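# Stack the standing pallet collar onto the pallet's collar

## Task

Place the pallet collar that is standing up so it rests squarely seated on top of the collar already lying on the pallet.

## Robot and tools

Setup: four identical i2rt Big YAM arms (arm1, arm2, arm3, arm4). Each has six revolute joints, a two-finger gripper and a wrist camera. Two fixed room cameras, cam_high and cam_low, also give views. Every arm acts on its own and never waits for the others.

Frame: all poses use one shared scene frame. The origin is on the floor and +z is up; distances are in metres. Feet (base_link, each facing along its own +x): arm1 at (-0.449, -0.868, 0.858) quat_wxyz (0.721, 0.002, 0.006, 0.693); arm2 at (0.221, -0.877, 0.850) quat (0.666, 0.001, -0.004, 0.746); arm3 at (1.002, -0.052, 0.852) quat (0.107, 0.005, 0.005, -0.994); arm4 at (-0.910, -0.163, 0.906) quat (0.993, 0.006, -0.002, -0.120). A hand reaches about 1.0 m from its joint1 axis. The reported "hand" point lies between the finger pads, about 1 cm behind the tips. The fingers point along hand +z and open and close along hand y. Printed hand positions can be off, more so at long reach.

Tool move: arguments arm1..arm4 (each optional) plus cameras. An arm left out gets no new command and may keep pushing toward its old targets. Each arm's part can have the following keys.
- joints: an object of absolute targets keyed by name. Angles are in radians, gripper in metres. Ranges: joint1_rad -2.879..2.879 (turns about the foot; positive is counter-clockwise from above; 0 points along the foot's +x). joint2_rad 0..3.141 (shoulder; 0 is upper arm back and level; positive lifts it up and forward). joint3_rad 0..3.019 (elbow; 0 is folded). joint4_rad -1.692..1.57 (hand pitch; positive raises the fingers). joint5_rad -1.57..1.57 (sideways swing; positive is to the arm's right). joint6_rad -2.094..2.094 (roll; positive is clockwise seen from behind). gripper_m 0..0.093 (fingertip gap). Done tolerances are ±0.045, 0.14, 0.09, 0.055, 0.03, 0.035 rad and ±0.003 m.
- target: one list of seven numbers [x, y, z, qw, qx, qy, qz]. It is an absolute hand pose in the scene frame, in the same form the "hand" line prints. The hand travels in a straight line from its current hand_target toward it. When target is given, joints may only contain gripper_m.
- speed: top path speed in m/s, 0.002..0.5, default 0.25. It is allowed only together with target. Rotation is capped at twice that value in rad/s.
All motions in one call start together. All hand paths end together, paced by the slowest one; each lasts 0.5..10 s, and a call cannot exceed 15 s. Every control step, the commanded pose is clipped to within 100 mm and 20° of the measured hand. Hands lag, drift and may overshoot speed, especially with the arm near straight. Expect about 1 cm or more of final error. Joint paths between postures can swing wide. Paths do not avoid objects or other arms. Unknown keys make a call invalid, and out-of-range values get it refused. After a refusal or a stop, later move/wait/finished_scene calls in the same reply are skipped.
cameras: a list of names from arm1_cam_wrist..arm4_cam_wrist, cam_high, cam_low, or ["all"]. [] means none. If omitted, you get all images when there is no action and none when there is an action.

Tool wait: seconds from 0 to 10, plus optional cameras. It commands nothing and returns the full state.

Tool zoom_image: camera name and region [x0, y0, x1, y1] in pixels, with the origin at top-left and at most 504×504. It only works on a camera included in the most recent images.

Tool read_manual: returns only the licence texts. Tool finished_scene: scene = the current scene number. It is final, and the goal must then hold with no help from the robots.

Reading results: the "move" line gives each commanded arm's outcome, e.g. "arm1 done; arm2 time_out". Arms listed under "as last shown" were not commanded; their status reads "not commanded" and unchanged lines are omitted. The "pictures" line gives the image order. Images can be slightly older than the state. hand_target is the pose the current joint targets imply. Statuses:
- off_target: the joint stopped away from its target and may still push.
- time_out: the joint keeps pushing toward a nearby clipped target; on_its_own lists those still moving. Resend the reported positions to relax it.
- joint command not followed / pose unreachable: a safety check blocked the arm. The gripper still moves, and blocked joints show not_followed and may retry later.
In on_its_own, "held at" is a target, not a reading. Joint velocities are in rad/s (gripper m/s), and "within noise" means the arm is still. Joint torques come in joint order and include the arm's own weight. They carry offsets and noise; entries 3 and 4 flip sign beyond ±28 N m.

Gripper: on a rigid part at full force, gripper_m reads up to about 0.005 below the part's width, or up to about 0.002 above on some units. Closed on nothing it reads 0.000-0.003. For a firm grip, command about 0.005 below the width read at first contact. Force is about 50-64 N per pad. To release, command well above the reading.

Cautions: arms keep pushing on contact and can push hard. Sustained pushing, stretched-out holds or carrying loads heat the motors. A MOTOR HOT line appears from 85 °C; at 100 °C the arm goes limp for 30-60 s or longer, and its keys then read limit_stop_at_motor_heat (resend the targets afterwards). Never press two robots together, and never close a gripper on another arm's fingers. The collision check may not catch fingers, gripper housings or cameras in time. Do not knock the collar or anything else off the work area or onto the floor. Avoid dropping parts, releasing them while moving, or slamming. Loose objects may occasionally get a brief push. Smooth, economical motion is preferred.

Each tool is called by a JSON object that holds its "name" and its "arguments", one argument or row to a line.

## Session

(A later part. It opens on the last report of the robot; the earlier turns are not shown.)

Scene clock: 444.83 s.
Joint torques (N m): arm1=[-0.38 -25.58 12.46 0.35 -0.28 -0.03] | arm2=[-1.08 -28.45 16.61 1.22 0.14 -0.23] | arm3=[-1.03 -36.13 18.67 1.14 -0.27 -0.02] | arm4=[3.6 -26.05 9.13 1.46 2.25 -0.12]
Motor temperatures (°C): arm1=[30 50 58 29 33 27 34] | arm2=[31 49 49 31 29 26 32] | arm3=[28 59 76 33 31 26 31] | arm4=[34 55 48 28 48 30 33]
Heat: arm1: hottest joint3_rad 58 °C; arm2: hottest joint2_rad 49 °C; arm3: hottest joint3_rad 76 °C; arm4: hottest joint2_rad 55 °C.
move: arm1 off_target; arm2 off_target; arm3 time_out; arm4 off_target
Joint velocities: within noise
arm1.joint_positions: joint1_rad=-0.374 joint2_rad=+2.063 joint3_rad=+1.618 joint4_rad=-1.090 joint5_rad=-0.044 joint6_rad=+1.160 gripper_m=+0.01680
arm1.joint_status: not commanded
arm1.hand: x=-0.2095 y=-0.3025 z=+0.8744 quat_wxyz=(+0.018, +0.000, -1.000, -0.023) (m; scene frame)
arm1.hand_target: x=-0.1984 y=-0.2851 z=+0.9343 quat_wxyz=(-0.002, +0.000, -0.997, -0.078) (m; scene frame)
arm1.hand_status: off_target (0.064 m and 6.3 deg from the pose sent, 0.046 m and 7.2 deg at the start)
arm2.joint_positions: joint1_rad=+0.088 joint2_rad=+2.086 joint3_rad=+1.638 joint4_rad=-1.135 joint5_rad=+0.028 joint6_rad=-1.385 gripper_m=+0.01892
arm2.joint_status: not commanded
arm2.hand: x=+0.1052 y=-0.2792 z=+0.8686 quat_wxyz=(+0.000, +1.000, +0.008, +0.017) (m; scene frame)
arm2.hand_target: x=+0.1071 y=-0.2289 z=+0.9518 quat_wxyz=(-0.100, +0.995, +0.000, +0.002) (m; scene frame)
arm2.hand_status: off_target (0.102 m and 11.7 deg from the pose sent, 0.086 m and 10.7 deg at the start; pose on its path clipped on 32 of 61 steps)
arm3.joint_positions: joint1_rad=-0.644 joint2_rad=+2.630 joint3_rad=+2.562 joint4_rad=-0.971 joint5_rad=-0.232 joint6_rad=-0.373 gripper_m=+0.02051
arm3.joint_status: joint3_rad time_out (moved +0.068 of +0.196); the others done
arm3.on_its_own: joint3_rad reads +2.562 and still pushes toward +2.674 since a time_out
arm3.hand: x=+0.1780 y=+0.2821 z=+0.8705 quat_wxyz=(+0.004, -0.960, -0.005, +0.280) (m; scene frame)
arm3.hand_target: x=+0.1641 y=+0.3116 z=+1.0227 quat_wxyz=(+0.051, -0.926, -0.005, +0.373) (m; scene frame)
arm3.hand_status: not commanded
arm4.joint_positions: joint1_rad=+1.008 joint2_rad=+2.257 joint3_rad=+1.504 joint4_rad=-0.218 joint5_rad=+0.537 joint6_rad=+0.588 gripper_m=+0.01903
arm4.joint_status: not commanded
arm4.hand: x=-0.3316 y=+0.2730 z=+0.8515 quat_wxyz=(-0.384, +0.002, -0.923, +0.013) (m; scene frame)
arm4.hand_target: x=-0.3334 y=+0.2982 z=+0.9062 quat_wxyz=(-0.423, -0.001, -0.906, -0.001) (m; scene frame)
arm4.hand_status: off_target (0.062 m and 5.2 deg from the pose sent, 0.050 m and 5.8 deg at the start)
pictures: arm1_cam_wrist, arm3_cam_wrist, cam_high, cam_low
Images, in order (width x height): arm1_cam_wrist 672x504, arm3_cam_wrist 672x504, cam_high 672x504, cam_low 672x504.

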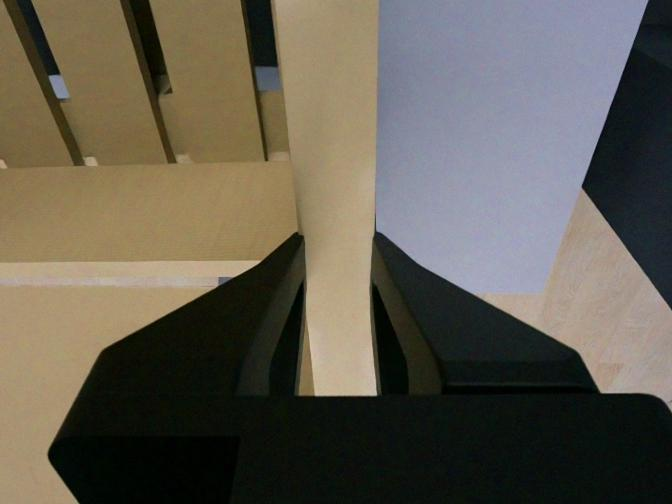

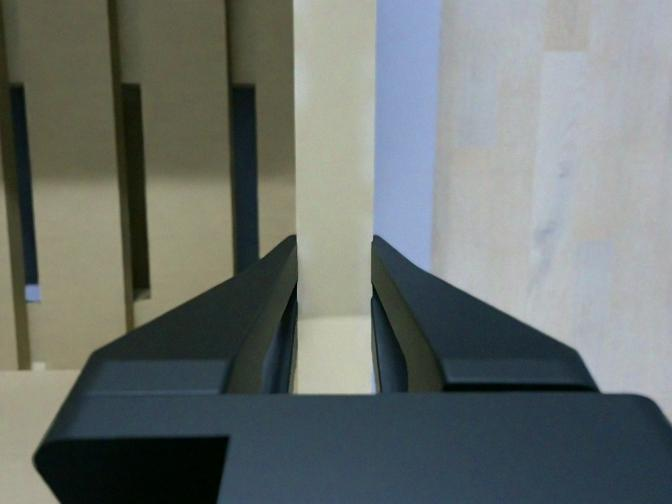

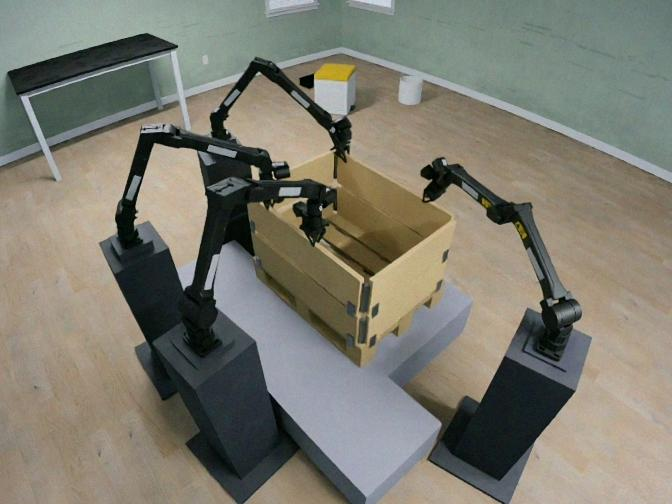

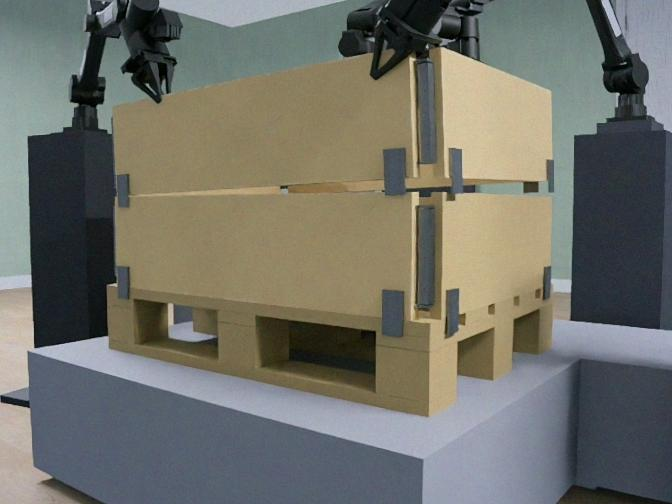

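{"name": "move", "arguments": {
  "arm1": {"target":[-0.195,-0.286,0.91,0,0,0.997,0.07],"speed":0.06},
  "arm2": {"target":[0.107,-0.222,0.930,-0.09,0.996,0,0],"speed":0.06},
  "arm3": {"joints":{"joint1_rad":-0.67,"joint2_rad":2.56,"joint3_rad":2.69,"joint4_rad":-0.97,"joint5_rad":-0.235,"joint6_rad":-0.373}},
  "arm4": {"target":[-0.333,0.301,0.878,0.424,0,0.906,0],"speed":0.06},
  "cameras": ["all"]
}}

{"name": "zoom_image", "arguments": {
  "camera": "cam_low",
  "region": [360, 130, 580, 260]
}}

{"name": "zoom_image", "arguments": {
  "camera": "cam_low",
  "region": [90, 130, 310, 260]
}}

{"name": "zoom_image", "arguments": {
  "camera": "cam_high",
  "region": [230, 170, 480, 370]
}}

Scene clock: 455.60 s.
Joint torques (N m): arm1=[-0.73 -24.88 11.78 0.34 -0.13 -0.09] | arm2=[-1.32 -27.81 15.49 1.37 0.02 -0.25] | arm3=[-1.03 -34.32 18.66 1.07 -0.29 -0.06] | arm4=[3.31 -25.05 9.06 1.51 2.01 -0.13]
Motor temperatures (°C): arm1=[30 49 58 29 33 27 34] | arm2=[31 50 49 30 29 26 32] | arm3=[28 65 74 33 30 26 31] | arm4=[34 53 47 28 48 30 33]
Heat: arm1: hottest joint3_rad 58 °C; arm2: hottest joint2_rad 50 °C; arm3: hottest joint3_rad 74 °C; arm4: hottest joint2_rad 53 °C.
move: arm1 off_target; arm2 off_target; arm3 time_out; arm4 off_target
Joint velocities: within noise
arm1.joint_positions: joint1_rad=-0.374 joint2_rad=+2.082 joint3_rad=+1.603 joint4_rad=-1.050 joint5_rad=-0.044 joint6_rad=+1.160 gripper_m=+0.01680
arm1.joint_status: not commanded
arm1.hand: x=-0.2091 y=-0.3013 z=+0.8582 quat_wxyz=(+0.017, +0.000, -1.000, -0.026) (m; scene frame)
arm1.hand_target: x=-0.1953 y=-0.2866 z=+0.9097 quat_wxyz=(-0.002, +0.000, -0.997, -0.072) (m; scene frame)
arm1.hand_status: off_target (0.056 m and 5.4 deg from the pose sent, 0.042 m and 5.8 deg at the start)
arm2.joint_positions: joint1_rad=+0.088 joint2_rad=+2.100 joint3_rad=+1.638 joint4_rad=-1.122 joint5_rad=+0.026 joint6_rad=-1.384 gripper_m=+0.01892
arm2.joint_status: not commanded
arm2.hand: x=+0.1046 y=-0.2775 z=+0.8603 quat_wxyz=(+0.000, +1.000, +0.007, +0.016) (m; scene frame)
arm2.hand_target: x=+0.1086 y=-0.2296 z=+0.9329 quat_wxyz=(-0.091, +0.996, +0.000, +0.001) (m; scene frame)
arm2.hand_status: off_target (0.089 m and 10.5 deg from the pose sent, 0.084 m and 10.5 deg at the start)
arm3.joint_positions: joint1_rad=-0.644 joint2_rad=+2.644 joint3_rad=+2.572 joint4_rad=-0.971 joint5_rad=-0.232 joint6_rad=-0.373 gripper_m=+0.02051
arm3.joint_status: joint3_rad time_out (moved +0.011 of +0.128); the others done
arm3.on_its_own: joint3_rad reads +2.572 and still pushes toward +2.685 since a time_out
arm3.hand: x=+0.1772 y=+0.2825 z=+0.8639 quat_wxyz=(+0.004, -0.960, -0.005, +0.278) (m; scene frame)
arm3.hand_target: x=+0.1623 y=+0.3129 z=+0.9972 quat_wxyz=(+0.047, -0.931, -0.005, +0.363) (m; scene frame)
arm3.hand_status: not commanded
arm4.joint_positions: joint1_rad=+1.012 joint2_rad=+2.293 joint3_rad=+1.504 joint4_rad=-0.171 joint5_rad=+0.546 joint6_rad=+0.591 gripper_m=+0.01903
arm4.joint_status: not commanded
arm4.hand: x=-0.3318 y=+0.2753 z=+0.8329 quat_wxyz=(-0.390, +0.000, -0.921, +0.012) (m; scene frame)
arm4.hand_target: x=-0.3333 y=+0.3001 z=+0.8770 quat_wxyz=(-0.423, +0.000, -0.906, +0.000) (m; scene frame)
arm4.hand_status: off_target (0.052 m and 4.5 deg from the pose sent, 0.039 m and 5.2 deg at the start)
pictures: arm1_cam_wrist, arm2_cam_wrist, arm3_cam_wrist, arm4_cam_wrist, cam_high, cam_low
Images, in order (width x height): arm1_cam_wrist 672x504, arm2_cam_wrist 672x504, arm3_cam_wrist 672x504, arm4_cam_wrist 672x504, cam_high 672x504, cam_low 672x504.

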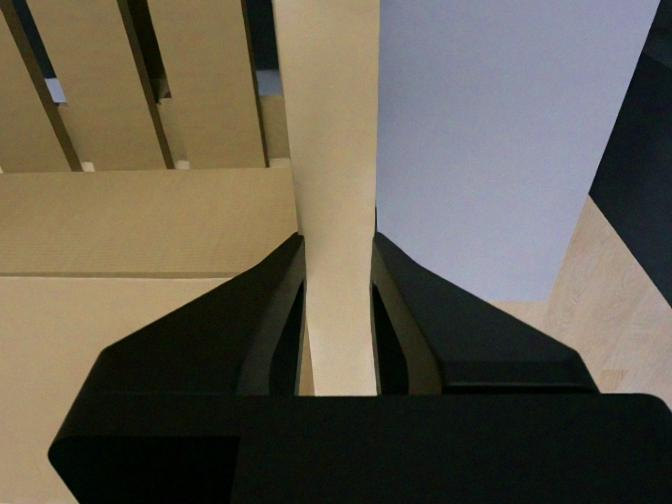

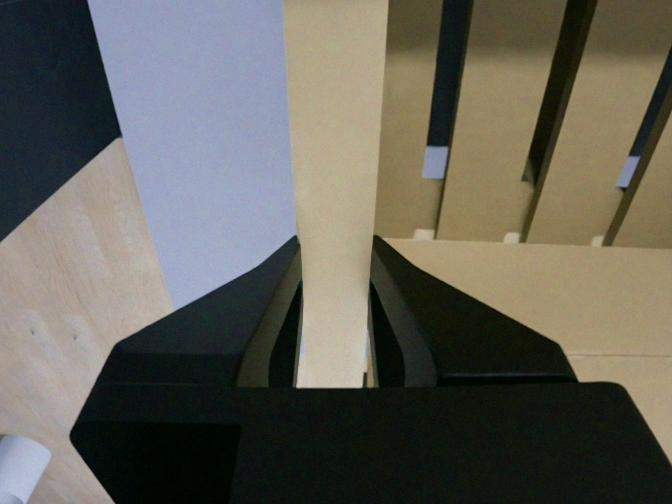

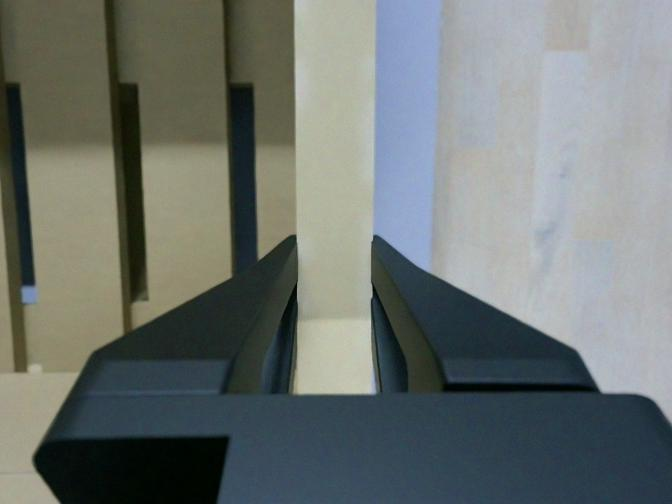

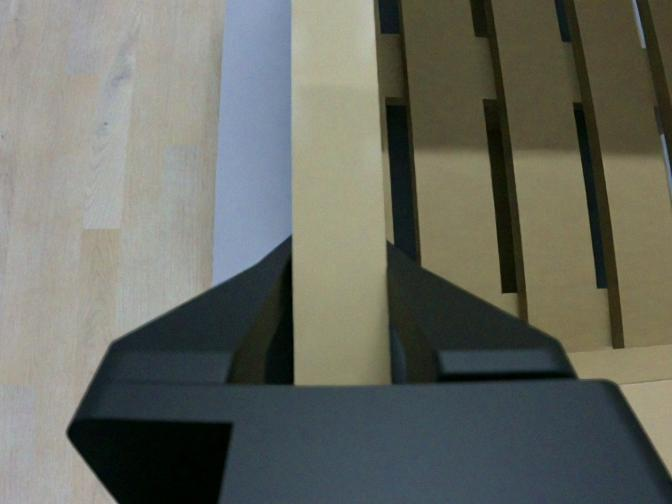

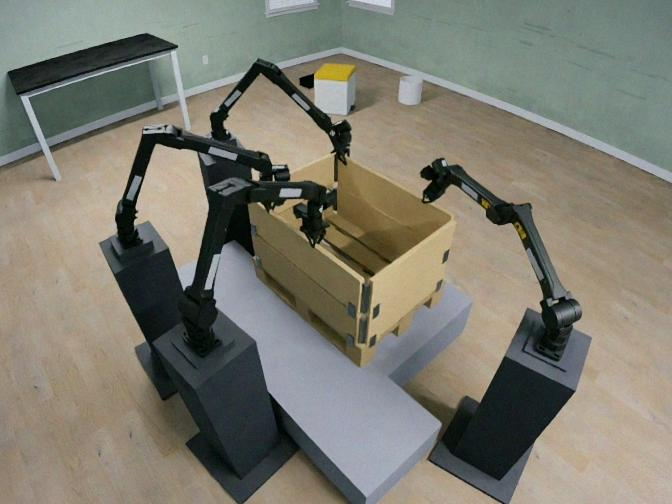

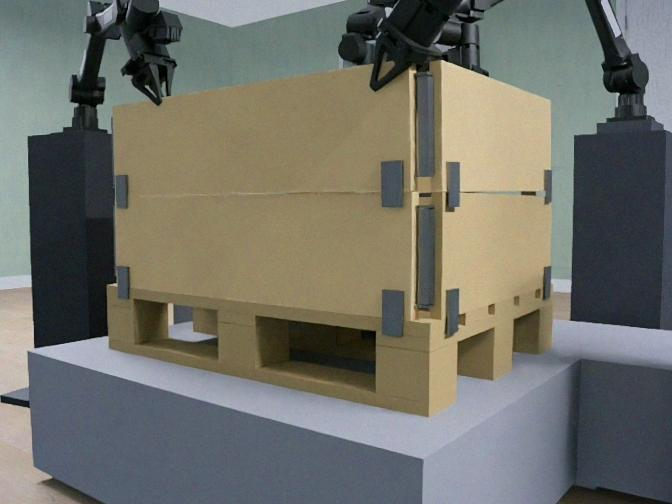

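Scaled by 2.291 from the camera's 672x504 image, which has a finer 960x720 frame.

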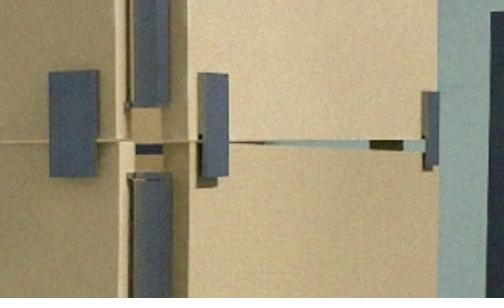

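Scaled by 2.291 from the camera's 672x504 image, which has a finer 960x720 frame.

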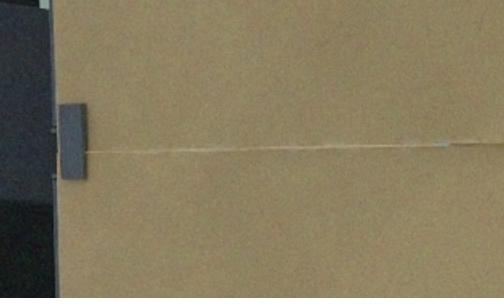

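Scaled by 2.016 from the camera's 672x504 image, which has a finer 960x720 frame.

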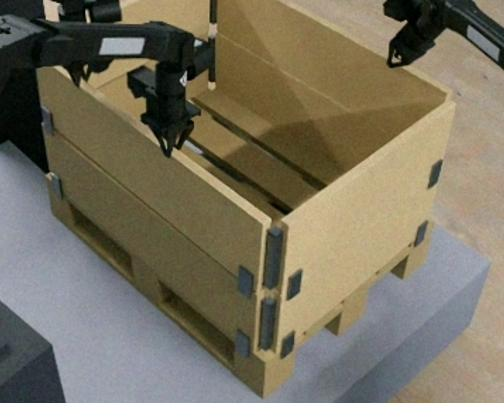

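{"name": "move", "arguments": {
  "arm1": {"target":[-0.20,-0.292,0.875,0,0,0.999,0.04],"speed":0.06},
  "arm2": {"target":[0.105,-0.245,0.898,-0.06,0.998,0,0],"speed":0.06},
  "arm3": {"joints":{"joint1_rad":-0.66,"joint2_rad":2.62,"joint3_rad":2.66,"joint4_rad":-0.97,"joint5_rad":-0.235,"joint6_rad":-0.373}},
  "arm4": {"target":[-0.332,0.292,0.852,0.415,0,0.91,0],"speed":0.06},
  "cameras": ["cam_low","cam_high"]
}}

{"name": "zoom_image", "arguments": {
  "camera": "cam_low",
  "region": [360, 130, 580, 260]
}}

{"name": "zoom_image", "arguments": {
  "camera": "cam_low",
  "region": [90, 130, 310, 260]
}}

{"name": "zoom_image", "arguments": {
  "camera": "cam_high",
  "region": [230, 170, 480, 370]
}}

Scene clock: 463.73 s.
Joint torques (N m): arm1=[0.09 -22.12 11.44 0.1 0.02 -0.01] | arm2=[-0.79 -26.46 12.25 1.06 -0.18 -0.19] | arm3=[-0.26 -29.68 16.65 1.1 -0.29 -0.07] | arm4=[2.32 -22.71 8.9 2 1.27 -0.15]
Motor temperatures (°C): arm1=[30 48 56 29 32 27 34] | arm2=[31 50 48 30 29 26 32] | arm3=[28 66 74 33 30 26 31] | arm4=[34 52 47 28 47 30 33]
Heat: arm1: hottest joint3_rad 56 °C; arm2: hottest joint2_rad 50 °C; arm3: hottest joint3_rad 74 °C; arm4: hottest joint2_rad 52 °C.
move: arm1 off_target; arm2 off_target; arm3 done; arm4 off_target
Joint velocities: within noise
arm1.joint_positions: joint1_rad=-0.374 joint2_rad=+2.100 joint3_rad=+1.600 joint4_rad=-1.045 joint5_rad=-0.025 joint6_rad=+1.164 gripper_m=+0.01680
arm1.joint_status: not commanded
arm1.hand: x=-0.2071 y=-0.3051 z=+0.8462 quat_wxyz=(+0.012, -0.003, -1.000, -0.014) (m; scene frame)
arm1.hand_target: x=-0.2003 y=-0.2926 z=+0.8750 quat_wxyz=(+0.000, -0.002, -0.999, -0.040) (m; scene frame)
arm1.hand_status: off_target (0.032 m and 3.3 deg from the pose sent, 0.021 m and 2.6 deg at the start)
arm2.joint_positions: joint1_rad=+0.088 joint2_rad=+2.106 joint3_rad=+1.622 joint4_rad=-1.100 joint5_rad=+0.020 joint6_rad=-1.384 gripper_m=+0.01892
arm2.joint_status: not commanded
arm2.hand: x=+0.1040 y=-0.2798 z=+0.8514 quat_wxyz=(+0.001, +1.000, +0.007, +0.013) (m; scene frame)
arm2.hand_target: x=+0.1059 y=-0.2481 z=+0.8991 quat_wxyz=(-0.060, +0.998, +0.000, +0.001) (m; scene frame)
arm2.hand_status: off_target (0.058 m and 7.2 deg from the pose sent, 0.050 m and 7.2 deg at the start)
arm3.joint_positions: joint1_rad=-0.642 joint2_rad=+2.649 joint3_rad=+2.572 joint4_rad=-0.972 joint5_rad=-0.232 joint6_rad=-0.373 gripper_m=+0.02051
arm3.joint_status: all done
arm3.hand: x=+0.1773 y=+0.2803 z=+0.8591 quat_wxyz=(+0.002, -0.961, -0.006, +0.275) (m; scene frame)
arm3.hand_target: x=+0.1637 y=+0.3030 z=+0.9305 quat_wxyz=(+0.027, -0.945, -0.005, +0.327) (m; scene frame)
arm3.hand_status: not commanded
arm4.joint_positions: joint1_rad=+1.012 joint2_rad=+2.296 joint3_rad=+1.493 joint4_rad=-0.151 joint5_rad=+0.546 joint6_rad=+0.591 gripper_m=+0.01915
arm4.joint_status: not commanded
arm4.hand: x=-0.3333 y=+0.2742 z=+0.8295 quat_wxyz=(-0.392, -0.001, -0.920, +0.009) (m; scene frame)
arm4.hand_target: x=-0.3324 y=+0.2921 z=+0.8522 quat_wxyz=(-0.415, +0.000, -0.910, -0.001) (m; scene frame)
arm4.hand_status: off_target (0.029 m and 3.1 deg from the pose sent, 0.025 m and 3.4 deg at the start)
pictures: cam_high, cam_low
Images, in order (width x height): cam_high 672x504, cam_low 672x504.

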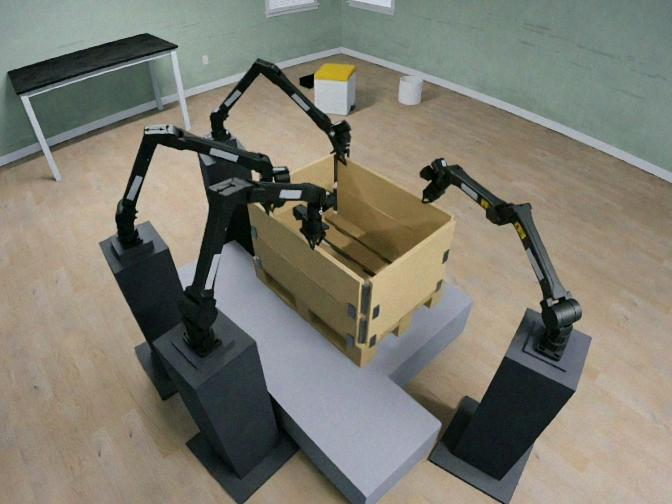

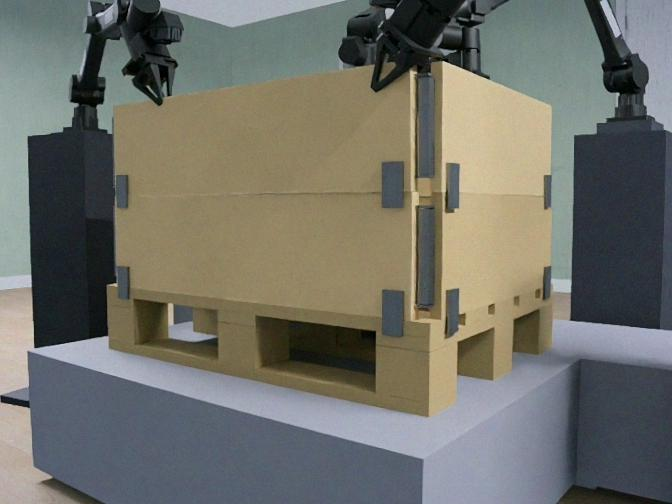

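Scaled by 2.291 from the camera's 672x504 image, which has a finer 960x720 frame.

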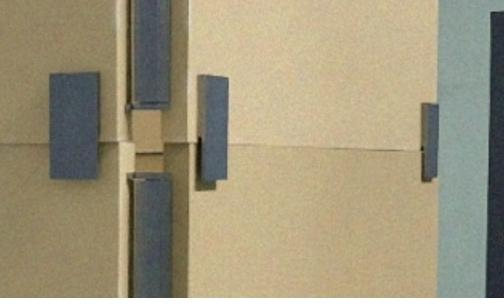

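Scaled by 2.291 from the camera's 672x504 image, which has a finer 960x720 frame.

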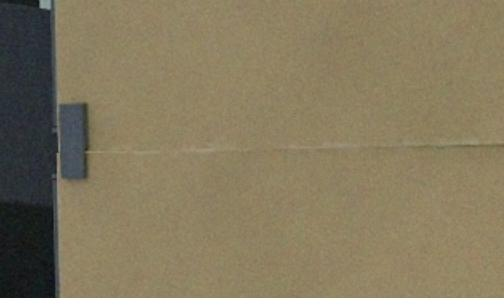

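Scaled by 2.016 from the camera's 672x504 image, which has a finer 960x720 frame.

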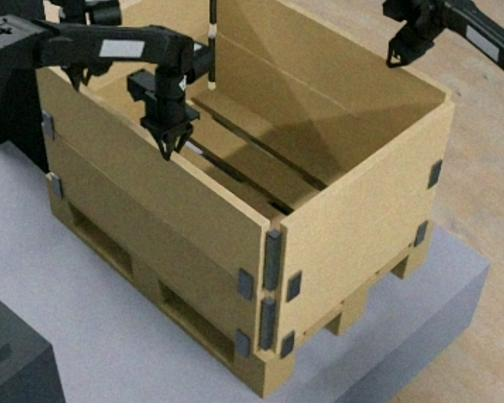

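{"name": "move", "arguments": {
  "arm1": {"target":[-0.205,-0.304,0.846,0,-0.003,1,0.01],"speed":0.05},
  "arm2": {"target":[0.104,-0.272,0.855,-0.01,1,0,0],"speed":0.05},
  "arm3": {"joints":{"joint1_rad":-0.645,"joint2_rad":2.66,"joint3_rad":2.60,"joint4_rad":-0.972,"joint5_rad":-0.233,"joint6_rad":-0.373}},
  "arm4": {"target":[-0.333,0.278,0.830,0.395,0,0.919,0],"speed":0.05},
  "cameras": ["cam_low","cam_high"]
}}

{"name": "zoom_image", "arguments": {
  "camera": "cam_low",
  "region": [360, 130, 580, 260]
}}

{"name": "zoom_image", "arguments": {
  "camera": "cam_high",
  "region": [230, 170, 480, 370]
}}

Scene clock: 469.60 s.
Joint torques (N m): arm1=[0.56 -19.55 9.77 0.12 0.09 -0.07] | arm2=[-0.38 -22.48 9.63 0.35 -0.53 -0.13] | arm3=[0.73 -26.4 11.85 1.09 -0.25 -0.06] | arm4=[0.56 -21.25 7.98 1.83 0.39 -0.11]
Motor temperatures (°C): arm1=[30 48 56 29 32 27 34] | arm2=[31 48 48 30 29 26 32] | arm3=[28 66 73 33 30 26 32] | arm4=[34 50 47 28 45 30 33]
Heat: arm1: hottest joint3_rad 56 °C; arm2: hottest joint2_rad 48 °C; arm3: hottest joint3_rad 73 °C; arm4: hottest joint2_rad 50 °C.
move: arm1 done; arm2 off_target; arm3 done; arm4 done
Joint velocities: within noise
arm1.joint_positions: joint1_rad=-0.374 joint2_rad=+2.105 joint3_rad=+1.600 joint4_rad=-1.045 joint5_rad=-0.011 joint6_rad=+1.167 gripper_m=+0.01680
arm1.joint_status: not commanded
arm1.hand: x=-0.2052 y=-0.3066 z=+0.8435 quat_wxyz=(+0.006, -0.005, -1.000, -0.009) (m; scene frame)
arm1.hand_target: x=-0.2064 y=-0.3034 z=+0.8461 quat_wxyz=(+0.004, +0.001, -1.000, -0.012) (m; scene frame)
arm1.hand_status: done (0.004 m and 1.1 deg from the pose sent, 0.002 m and 1.6 deg at the start)
arm2.joint_positions: joint1_rad=+0.088 joint2_rad=+2.108 joint3_rad=+1.613 joint4_rad=-1.091 joint5_rad=+0.017 joint6_rad=-1.384 gripper_m=+0.01892
arm2.joint_status: not commanded
arm2.hand: x=+0.1039 y=-0.2815 z=+0.8473 quat_wxyz=(+0.002, +1.000, +0.007, +0.012) (m; scene frame)
arm2.hand_target: x=+0.1057 y=-0.2716 z=+0.8553 quat_wxyz=(-0.012, +1.000, +0.000, +0.005) (m; scene frame)
arm2.hand_status: off_target (0.012 m and 2.1 deg from the pose sent, 0.009 m and 2.1 deg at the start)
arm3.joint_positions: joint1_rad=-0.640 joint2_rad=+2.653 joint3_rad=+2.572 joint4_rad=-0.972 joint5_rad=-0.232 joint6_rad=-0.373 gripper_m=+0.02051
arm3.joint_status: all done
arm3.hand: x=+0.1773 y=+0.2789 z=+0.8555 quat_wxyz=(+0.001, -0.962, -0.006, +0.273) (m; scene frame)
arm3.hand_target: x=+0.1733 y=+0.2850 z=+0.8639 quat_wxyz=(+0.005, -0.959, -0.005, +0.284) (m; scene frame)
arm3.hand_status: not commanded
arm4.joint_positions: joint1_rad=+1.009 joint2_rad=+2.296 joint3_rad=+1.487 joint4_rad=-0.145 joint5_rad=+0.534 joint6_rad=+0.593 gripper_m=+0.01916
arm4.joint_status: not commanded
arm4.hand: x=-0.3338 y=+0.2728 z=+0.8270 quat_wxyz=(-0.389, -0.001, -0.921, +0.005) (m; scene frame)
arm4.hand_target: x=-0.3330 y=+0.2778 z=+0.8300 quat_wxyz=(-0.395, -0.001, -0.919, +0.000) (m; scene frame)
arm4.hand_status: done (0.006 m and 1.0 deg from the pose sent, 0.004 m and 1.1 deg at the start)
pictures: cam_high, cam_low
Images, in order (width x height): cam_high 672x504, cam_low 672x504.

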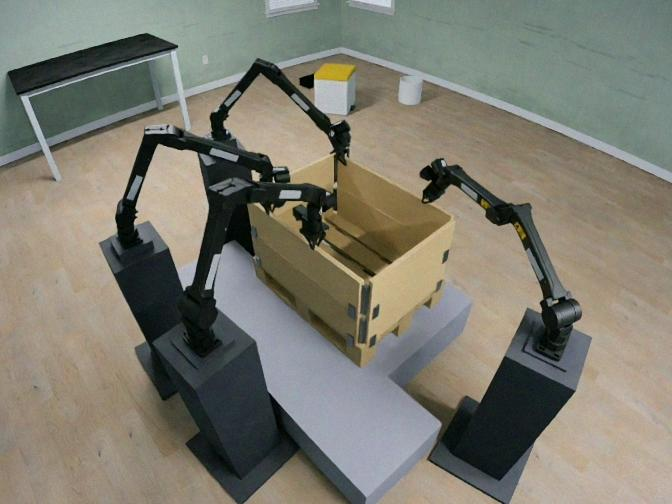

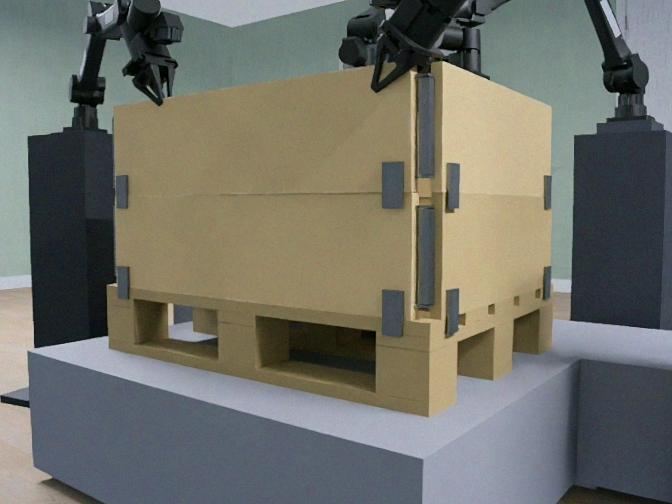

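Scaled by 2.291 from the camera's 672x504 image, which has a finer 960x720 frame.

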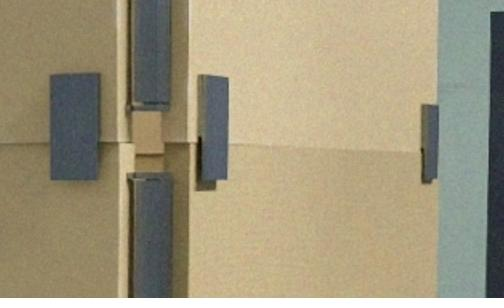

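Scaled by 2.016 from the camera's 672x504 image, which has a finer 960x720 frame.

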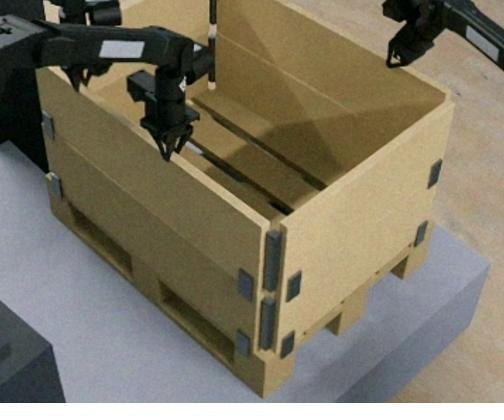

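{"name": "move", "arguments": {
  "arm1": {"joints":{"gripper_m":0.05}},
  "arm2": {"joints":{"gripper_m":0.05}},
  "arm3": {"joints":{"gripper_m":0.05}},
  "arm4": {"joints":{"gripper_m":0.05}},
  "cameras": ["all"]
}}

Scene clock: 473.07 s.
Joint torques (N m): arm1=[0.73 -19.55 9.76 0.1 0.07 -0.07] | arm2=[-0.32 -22.42 9.68 0.36 -0.29 -0.13] | arm3=[0.62 -26.4 11.89 1.11 -0.19 -0.06] | arm4=[0.67 -21.19 8.01 1.85 0.38 -0.12]
Motor temperatures (°C): arm1=[30 48 56 29 32 27 34] | arm2=[31 48 48 30 29 26 32] | arm3=[28 66 72 33 30 26 31] | arm4=[34 49 47 28 44 30 33]
Heat: arm1: hottest joint3_rad 56 °C; arm2: hottest joint2_rad 48 °C; arm3: hottest joint3_rad 72 °C; arm4: hottest joint2_rad 49 °C.
move: arm1 done; arm2 done; arm3 done; arm4 done
Joint velocities: within noise
arm1.joint_positions: joint1_rad=-0.374 joint2_rad=+2.105 joint3_rad=+1.600 joint4_rad=-1.057 joint5_rad=-0.011 joint6_rad=+1.167 gripper_m=+0.04982
arm1.joint_status: all done
arm1.hand: x=-0.2064 y=-0.3094 z=+0.8432 quat_wxyz=(+0.009, -0.005, -1.000, -0.003) (m; scene frame)
arm1.hand_target: x=-0.2077 y=-0.3061 z=+0.8460 quat_wxyz=(+0.007, +0.001, -1.000, -0.006) (m; scene frame)
arm1.hand_status: not commanded
arm2.joint_positions: joint1_rad=+0.086 joint2_rad=+2.108 joint3_rad=+1.613 joint4_rad=-1.091 joint5_rad=+0.013 joint6_rad=-1.381 gripper_m=+0.04984
arm2.joint_status: all done
arm2.hand: x=+0.1038 y=-0.2815 z=+0.8475 quat_wxyz=(+0.002, +1.000, +0.005, +0.010) (m; scene frame)
arm2.hand_target: x=+0.1058 y=-0.2716 z=+0.8553 quat_wxyz=(-0.012, +1.000, -0.001, +0.005) (m; scene frame)
arm2.hand_status: not commanded
arm3.joint_positions: joint1_rad=-0.640 joint2_rad=+2.654 joint3_rad=+2.572 joint4_rad=-0.972 joint5_rad=-0.234 joint6_rad=-0.375 gripper_m=+0.04988
arm3.joint_status: all done
arm3.hand: x=+0.1773 y=+0.2786 z=+0.8552 quat_wxyz=(+0.000, -0.962, -0.007, +0.274) (m; scene frame)
arm3.hand_target: x=+0.1733 y=+0.2849 z=+0.8637 quat_wxyz=(+0.005, -0.959, -0.006, +0.283) (m; scene frame)
arm3.hand_status: not commanded
arm4.joint_positions: joint1_rad=+1.009 joint2_rad=+2.296 joint3_rad=+1.487 joint4_rad=-0.145 joint5_rad=+0.534 joint6_rad=+0.582 gripper_m=+0.04986
arm4.joint_status: all done
arm4.hand: x=-0.3338 y=+0.2728 z=+0.8270 quat_wxyz=(-0.389, +0.004, -0.921, +0.007) (m; scene frame)
arm4.hand_target: x=-0.3330 y=+0.2778 z=+0.8300 quat_wxyz=(-0.395, +0.004, -0.919, +0.002) (m; scene frame)
arm4.hand_status: not commanded
pictures: arm1_cam_wrist, arm2_cam_wrist, arm3_cam_wrist, arm4_cam_wrist, cam_high, cam_low
Images, in order (width x height): arm1_cam_wrist 672x504, arm2_cam_wrist 672x504, arm3_cam_wrist 672x504, arm4_cam_wrist 672x504, cam_high 672x504, cam_low 672x504.

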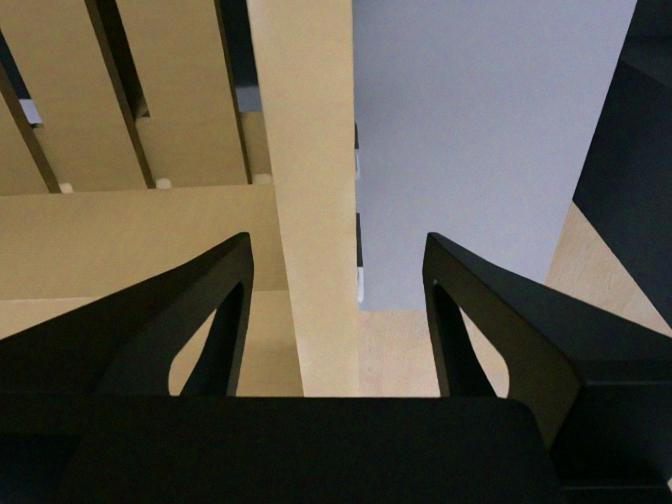

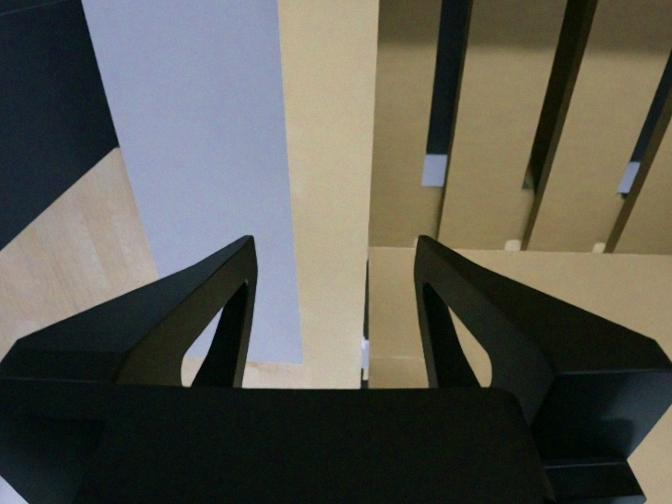

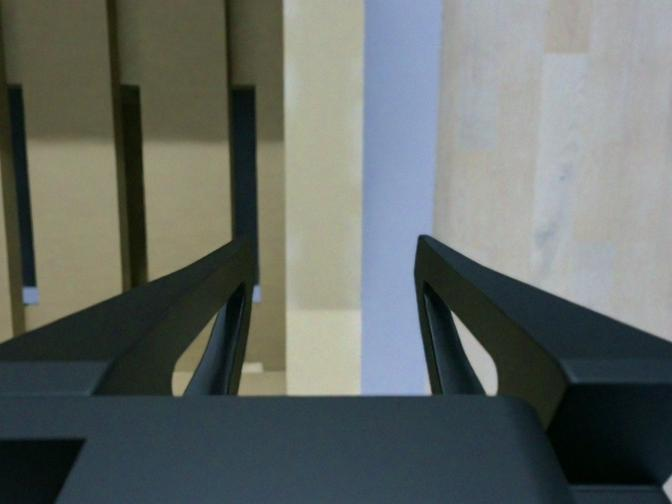

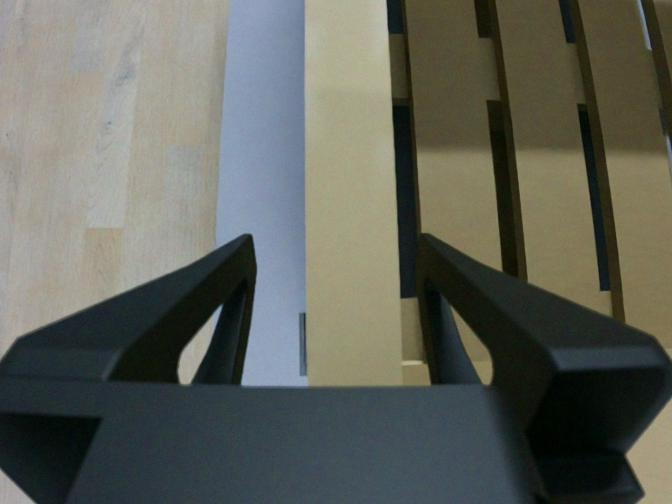

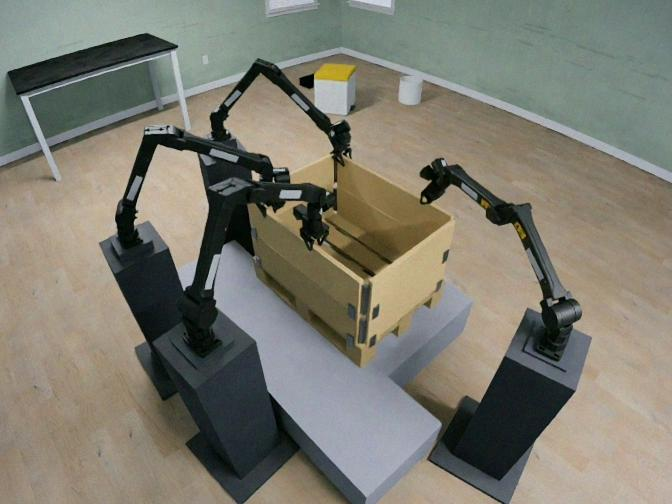

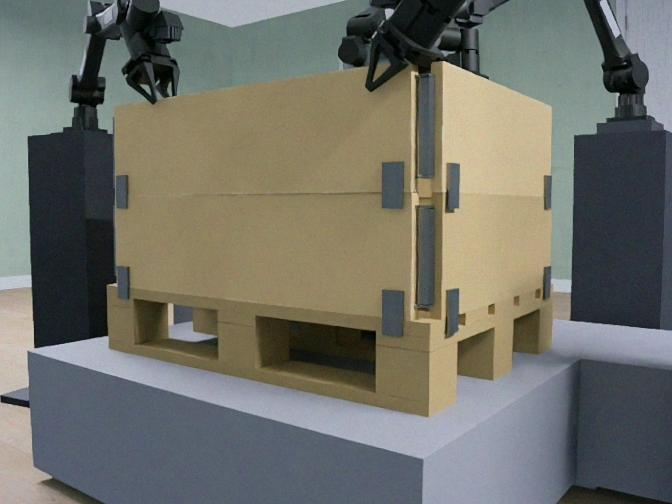

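{"name": "move", "arguments": {
  "arm1": {"target":[-0.207,-0.297,0.96,0,0,1,0],"speed":0.2},
  "arm2": {"target":[0.105,-0.272,0.97,0,1,0,0],"speed":0.2},
  "arm3": {"target":[0.180,0.285,0.98,0,-0.96,0,0.28],"speed":0.2},
  "arm4": {"target":[-0.333,0.277,0.95,0.395,0,0.919,0],"speed":0.2},
  "cameras": ["all"]
}}

{"name": "zoom_image", "arguments": {
  "camera": "cam_high",
  "region": [230, 170, 480, 370]
}}

{"name": "zoom_image", "arguments": {
  "camera": "cam_low",
  "region": [360, 130, 580, 260]
}}

Scene clock: 479.83 s.
Joint torques (N m): arm1=[1.38 -18.96 14.98 -0.4 0.13 0.08] | arm2=[-0.38 -21.42 12.74 -0.44 -0.31 -0.2] | arm3=[0.21 -25.76 13.74 0.75 -0.26 0.06] | arm4=[0.91 -21.07 11.43 0.85 0.36 -0.04]
Motor temperatures (°C): arm1=[30 48 55 29 32 27 33] | arm2=[31 47 47 30 29 26 31] | arm3=[28 65 70 33 30 26 31] | arm4=[34 48 46 28 42 30 32]
Heat: arm1: hottest joint3_rad 55 °C; arm2: hottest joint2_rad 47 °C; arm3: hottest joint3_rad 70 °C; arm4: hottest joint2_rad 48 °C.
move: arm1 off_target; arm2 off_target; arm3 off_target; arm4 off_target
Joint velocities: within noise
arm1.joint_positions: joint1_rad=-0.373 joint2_rad=+2.010 joint3_rad=+1.720 joint4_rad=-1.312 joint5_rad=+0.005 joint6_rad=+1.167 gripper_m=+0.04993
arm1.joint_status: not commanded
arm1.hand: x=-0.2063 y=-0.3160 z=+0.9412 quat_wxyz=(+0.010, -0.004, -1.000, +0.018) (m; scene frame)
arm1.hand_target: x=-0.2075 y=-0.2978 z=+0.9602 quat_wxyz=(+0.000, +0.000, -1.000, -0.001) (m; scene frame)
arm1.hand_status: off_target (0.027 m and 2.4 deg from the pose sent, 0.117 m and 1.2 deg at the start)
arm2.joint_positions: joint1_rad=+0.083 joint2_rad=+2.006 joint3_rad=+1.751 joint4_rad=-1.350 joint5_rad=-0.003 joint6_rad=-1.381 gripper_m=+0.04994
arm2.joint_status: not commanded
arm2.hand: x=+0.1030 y=-0.2846 z=+0.9569 quat_wxyz=(+0.013, +1.000, +0.003, +0.004) (m; scene frame)
arm2.hand_target: x=+0.1049 y=-0.2728 z=+0.9701 quat_wxyz=(+0.000, +1.000, +0.000, +0.000) (m; scene frame)
arm2.hand_status: off_target (0.018 m and 1.6 deg from the pose sent, 0.123 m and 1.2 deg at the start)
arm3.joint_positions: joint1_rad=-0.640 joint2_rad=+2.657 joint3_rad=+2.878 joint4_rad=-1.267 joint5_rad=-0.237 joint6_rad=-0.375 gripper_m=+0.04996
arm3.joint_status: not commanded
arm3.hand: x=+0.1816 y=+0.2744 z=+0.9698 quat_wxyz=(+0.000, -0.961, -0.008, +0.277) (m; scene frame)
arm3.hand_target: x=+0.1813 y=+0.2845 z=+0.9798 quat_wxyz=(+0.004, -0.957, +0.001, +0.289) (m; scene frame)
arm3.hand_status: off_target (0.015 m and 0.9 deg from the pose sent, 0.125 m and 1.1 deg at the start; pose on its path clipped on 3 of 61 steps; a joint's target at an end of its range on 25 of 61 steps)
arm4.joint_positions: joint1_rad=+1.009 joint2_rad=+2.103 joint3_rad=+1.483 joint4_rad=-0.337 joint5_rad=+0.534 joint6_rad=+0.582 gripper_m=+0.04995
arm4.joint_status: not commanded
arm4.hand: x=-0.3379 y=+0.2681 z=+0.9343 quat_wxyz=(-0.388, +0.004, -0.922, +0.008) (m; scene frame)
arm4.hand_target: x=-0.3333 y=+0.2767 z=+0.9501 quat_wxyz=(-0.395, +0.000, -0.919, +0.000) (m; scene frame)
arm4.hand_status: off_target (0.019 m and 1.4 deg from the pose sent, 0.123 m and 1.2 deg at the start)
pictures: arm1_cam_wrist, arm2_cam_wrist, arm3_cam_wrist, arm4_cam_wrist, cam_high, cam_low
Images, in order (width x height): arm1_cam_wrist 672x504, arm2_cam_wrist 672x504, arm3_cam_wrist 672x504, arm4_cam_wrist 672x504, cam_high 672x504, cam_low 672x504.

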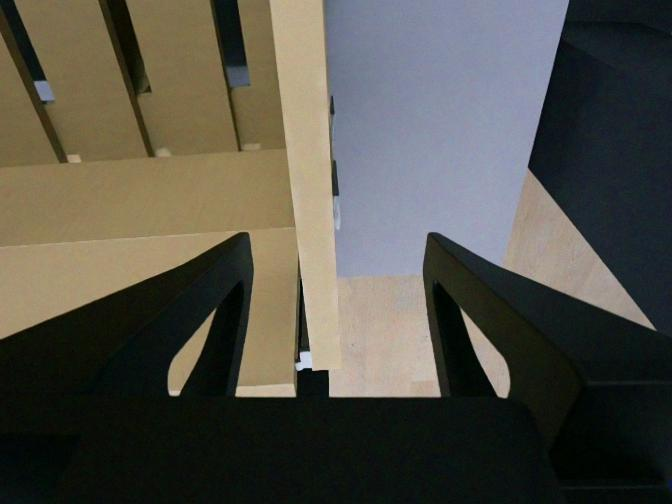

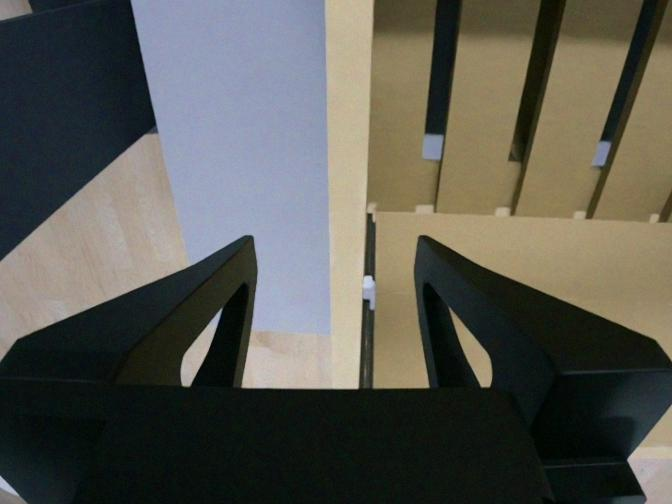

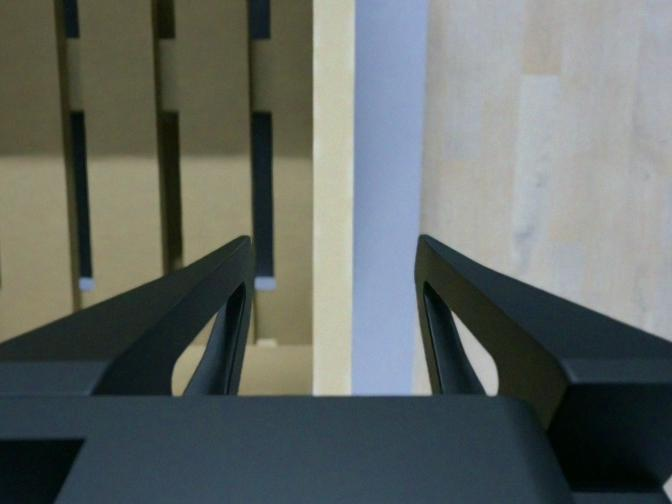

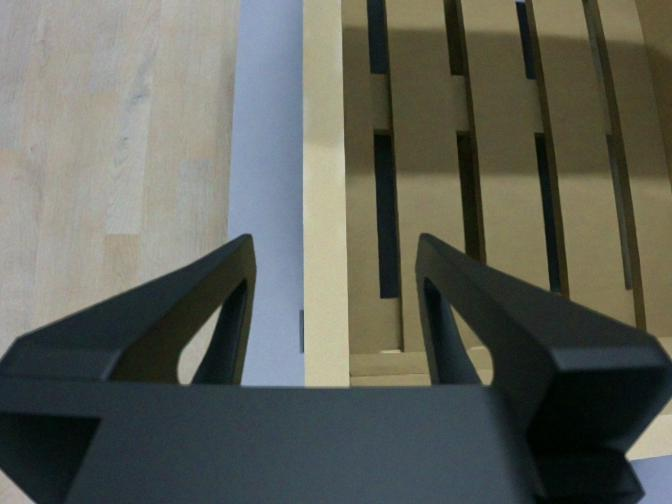

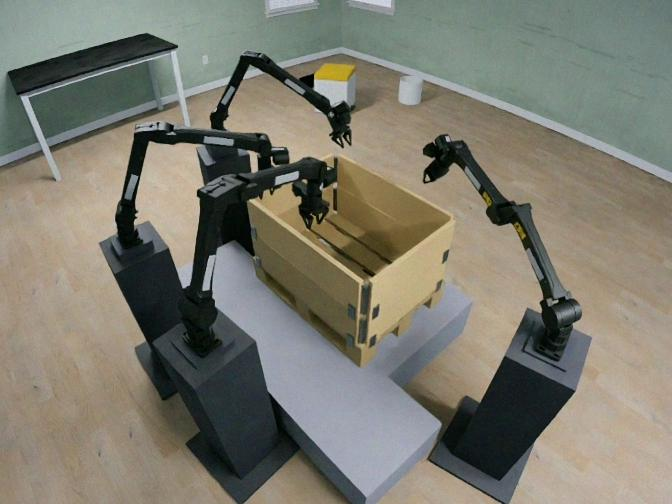

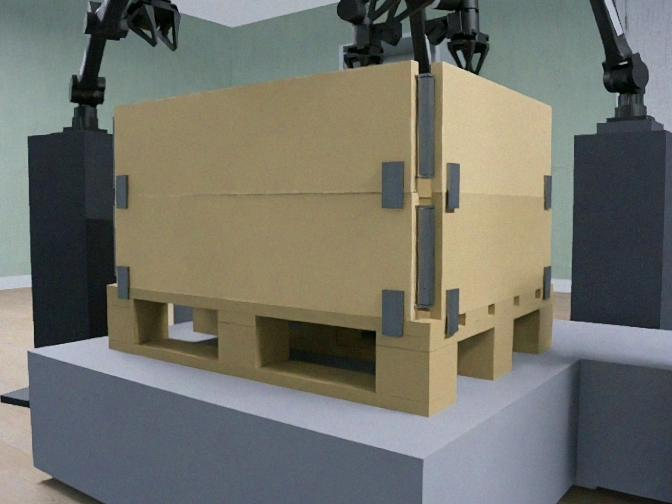

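Scaled by 2.016 from the camera's 672x504 image, which has a finer 960x720 frame.

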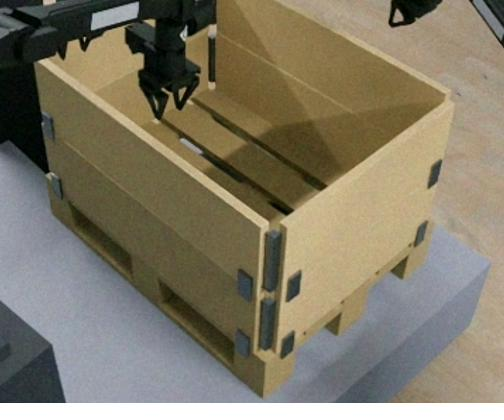

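Scaled by 2.291 from the camera's 672x504 image, which has a finer 960x720 frame.

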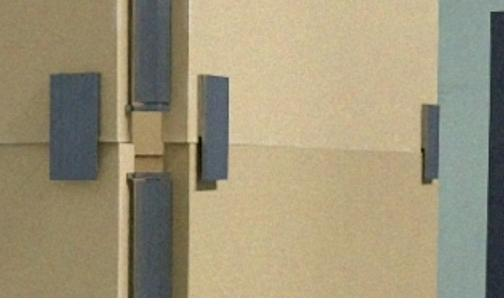

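{"name": "finished_scene", "arguments": {
  "scene": 1
}}

The scene is finished: the task was done.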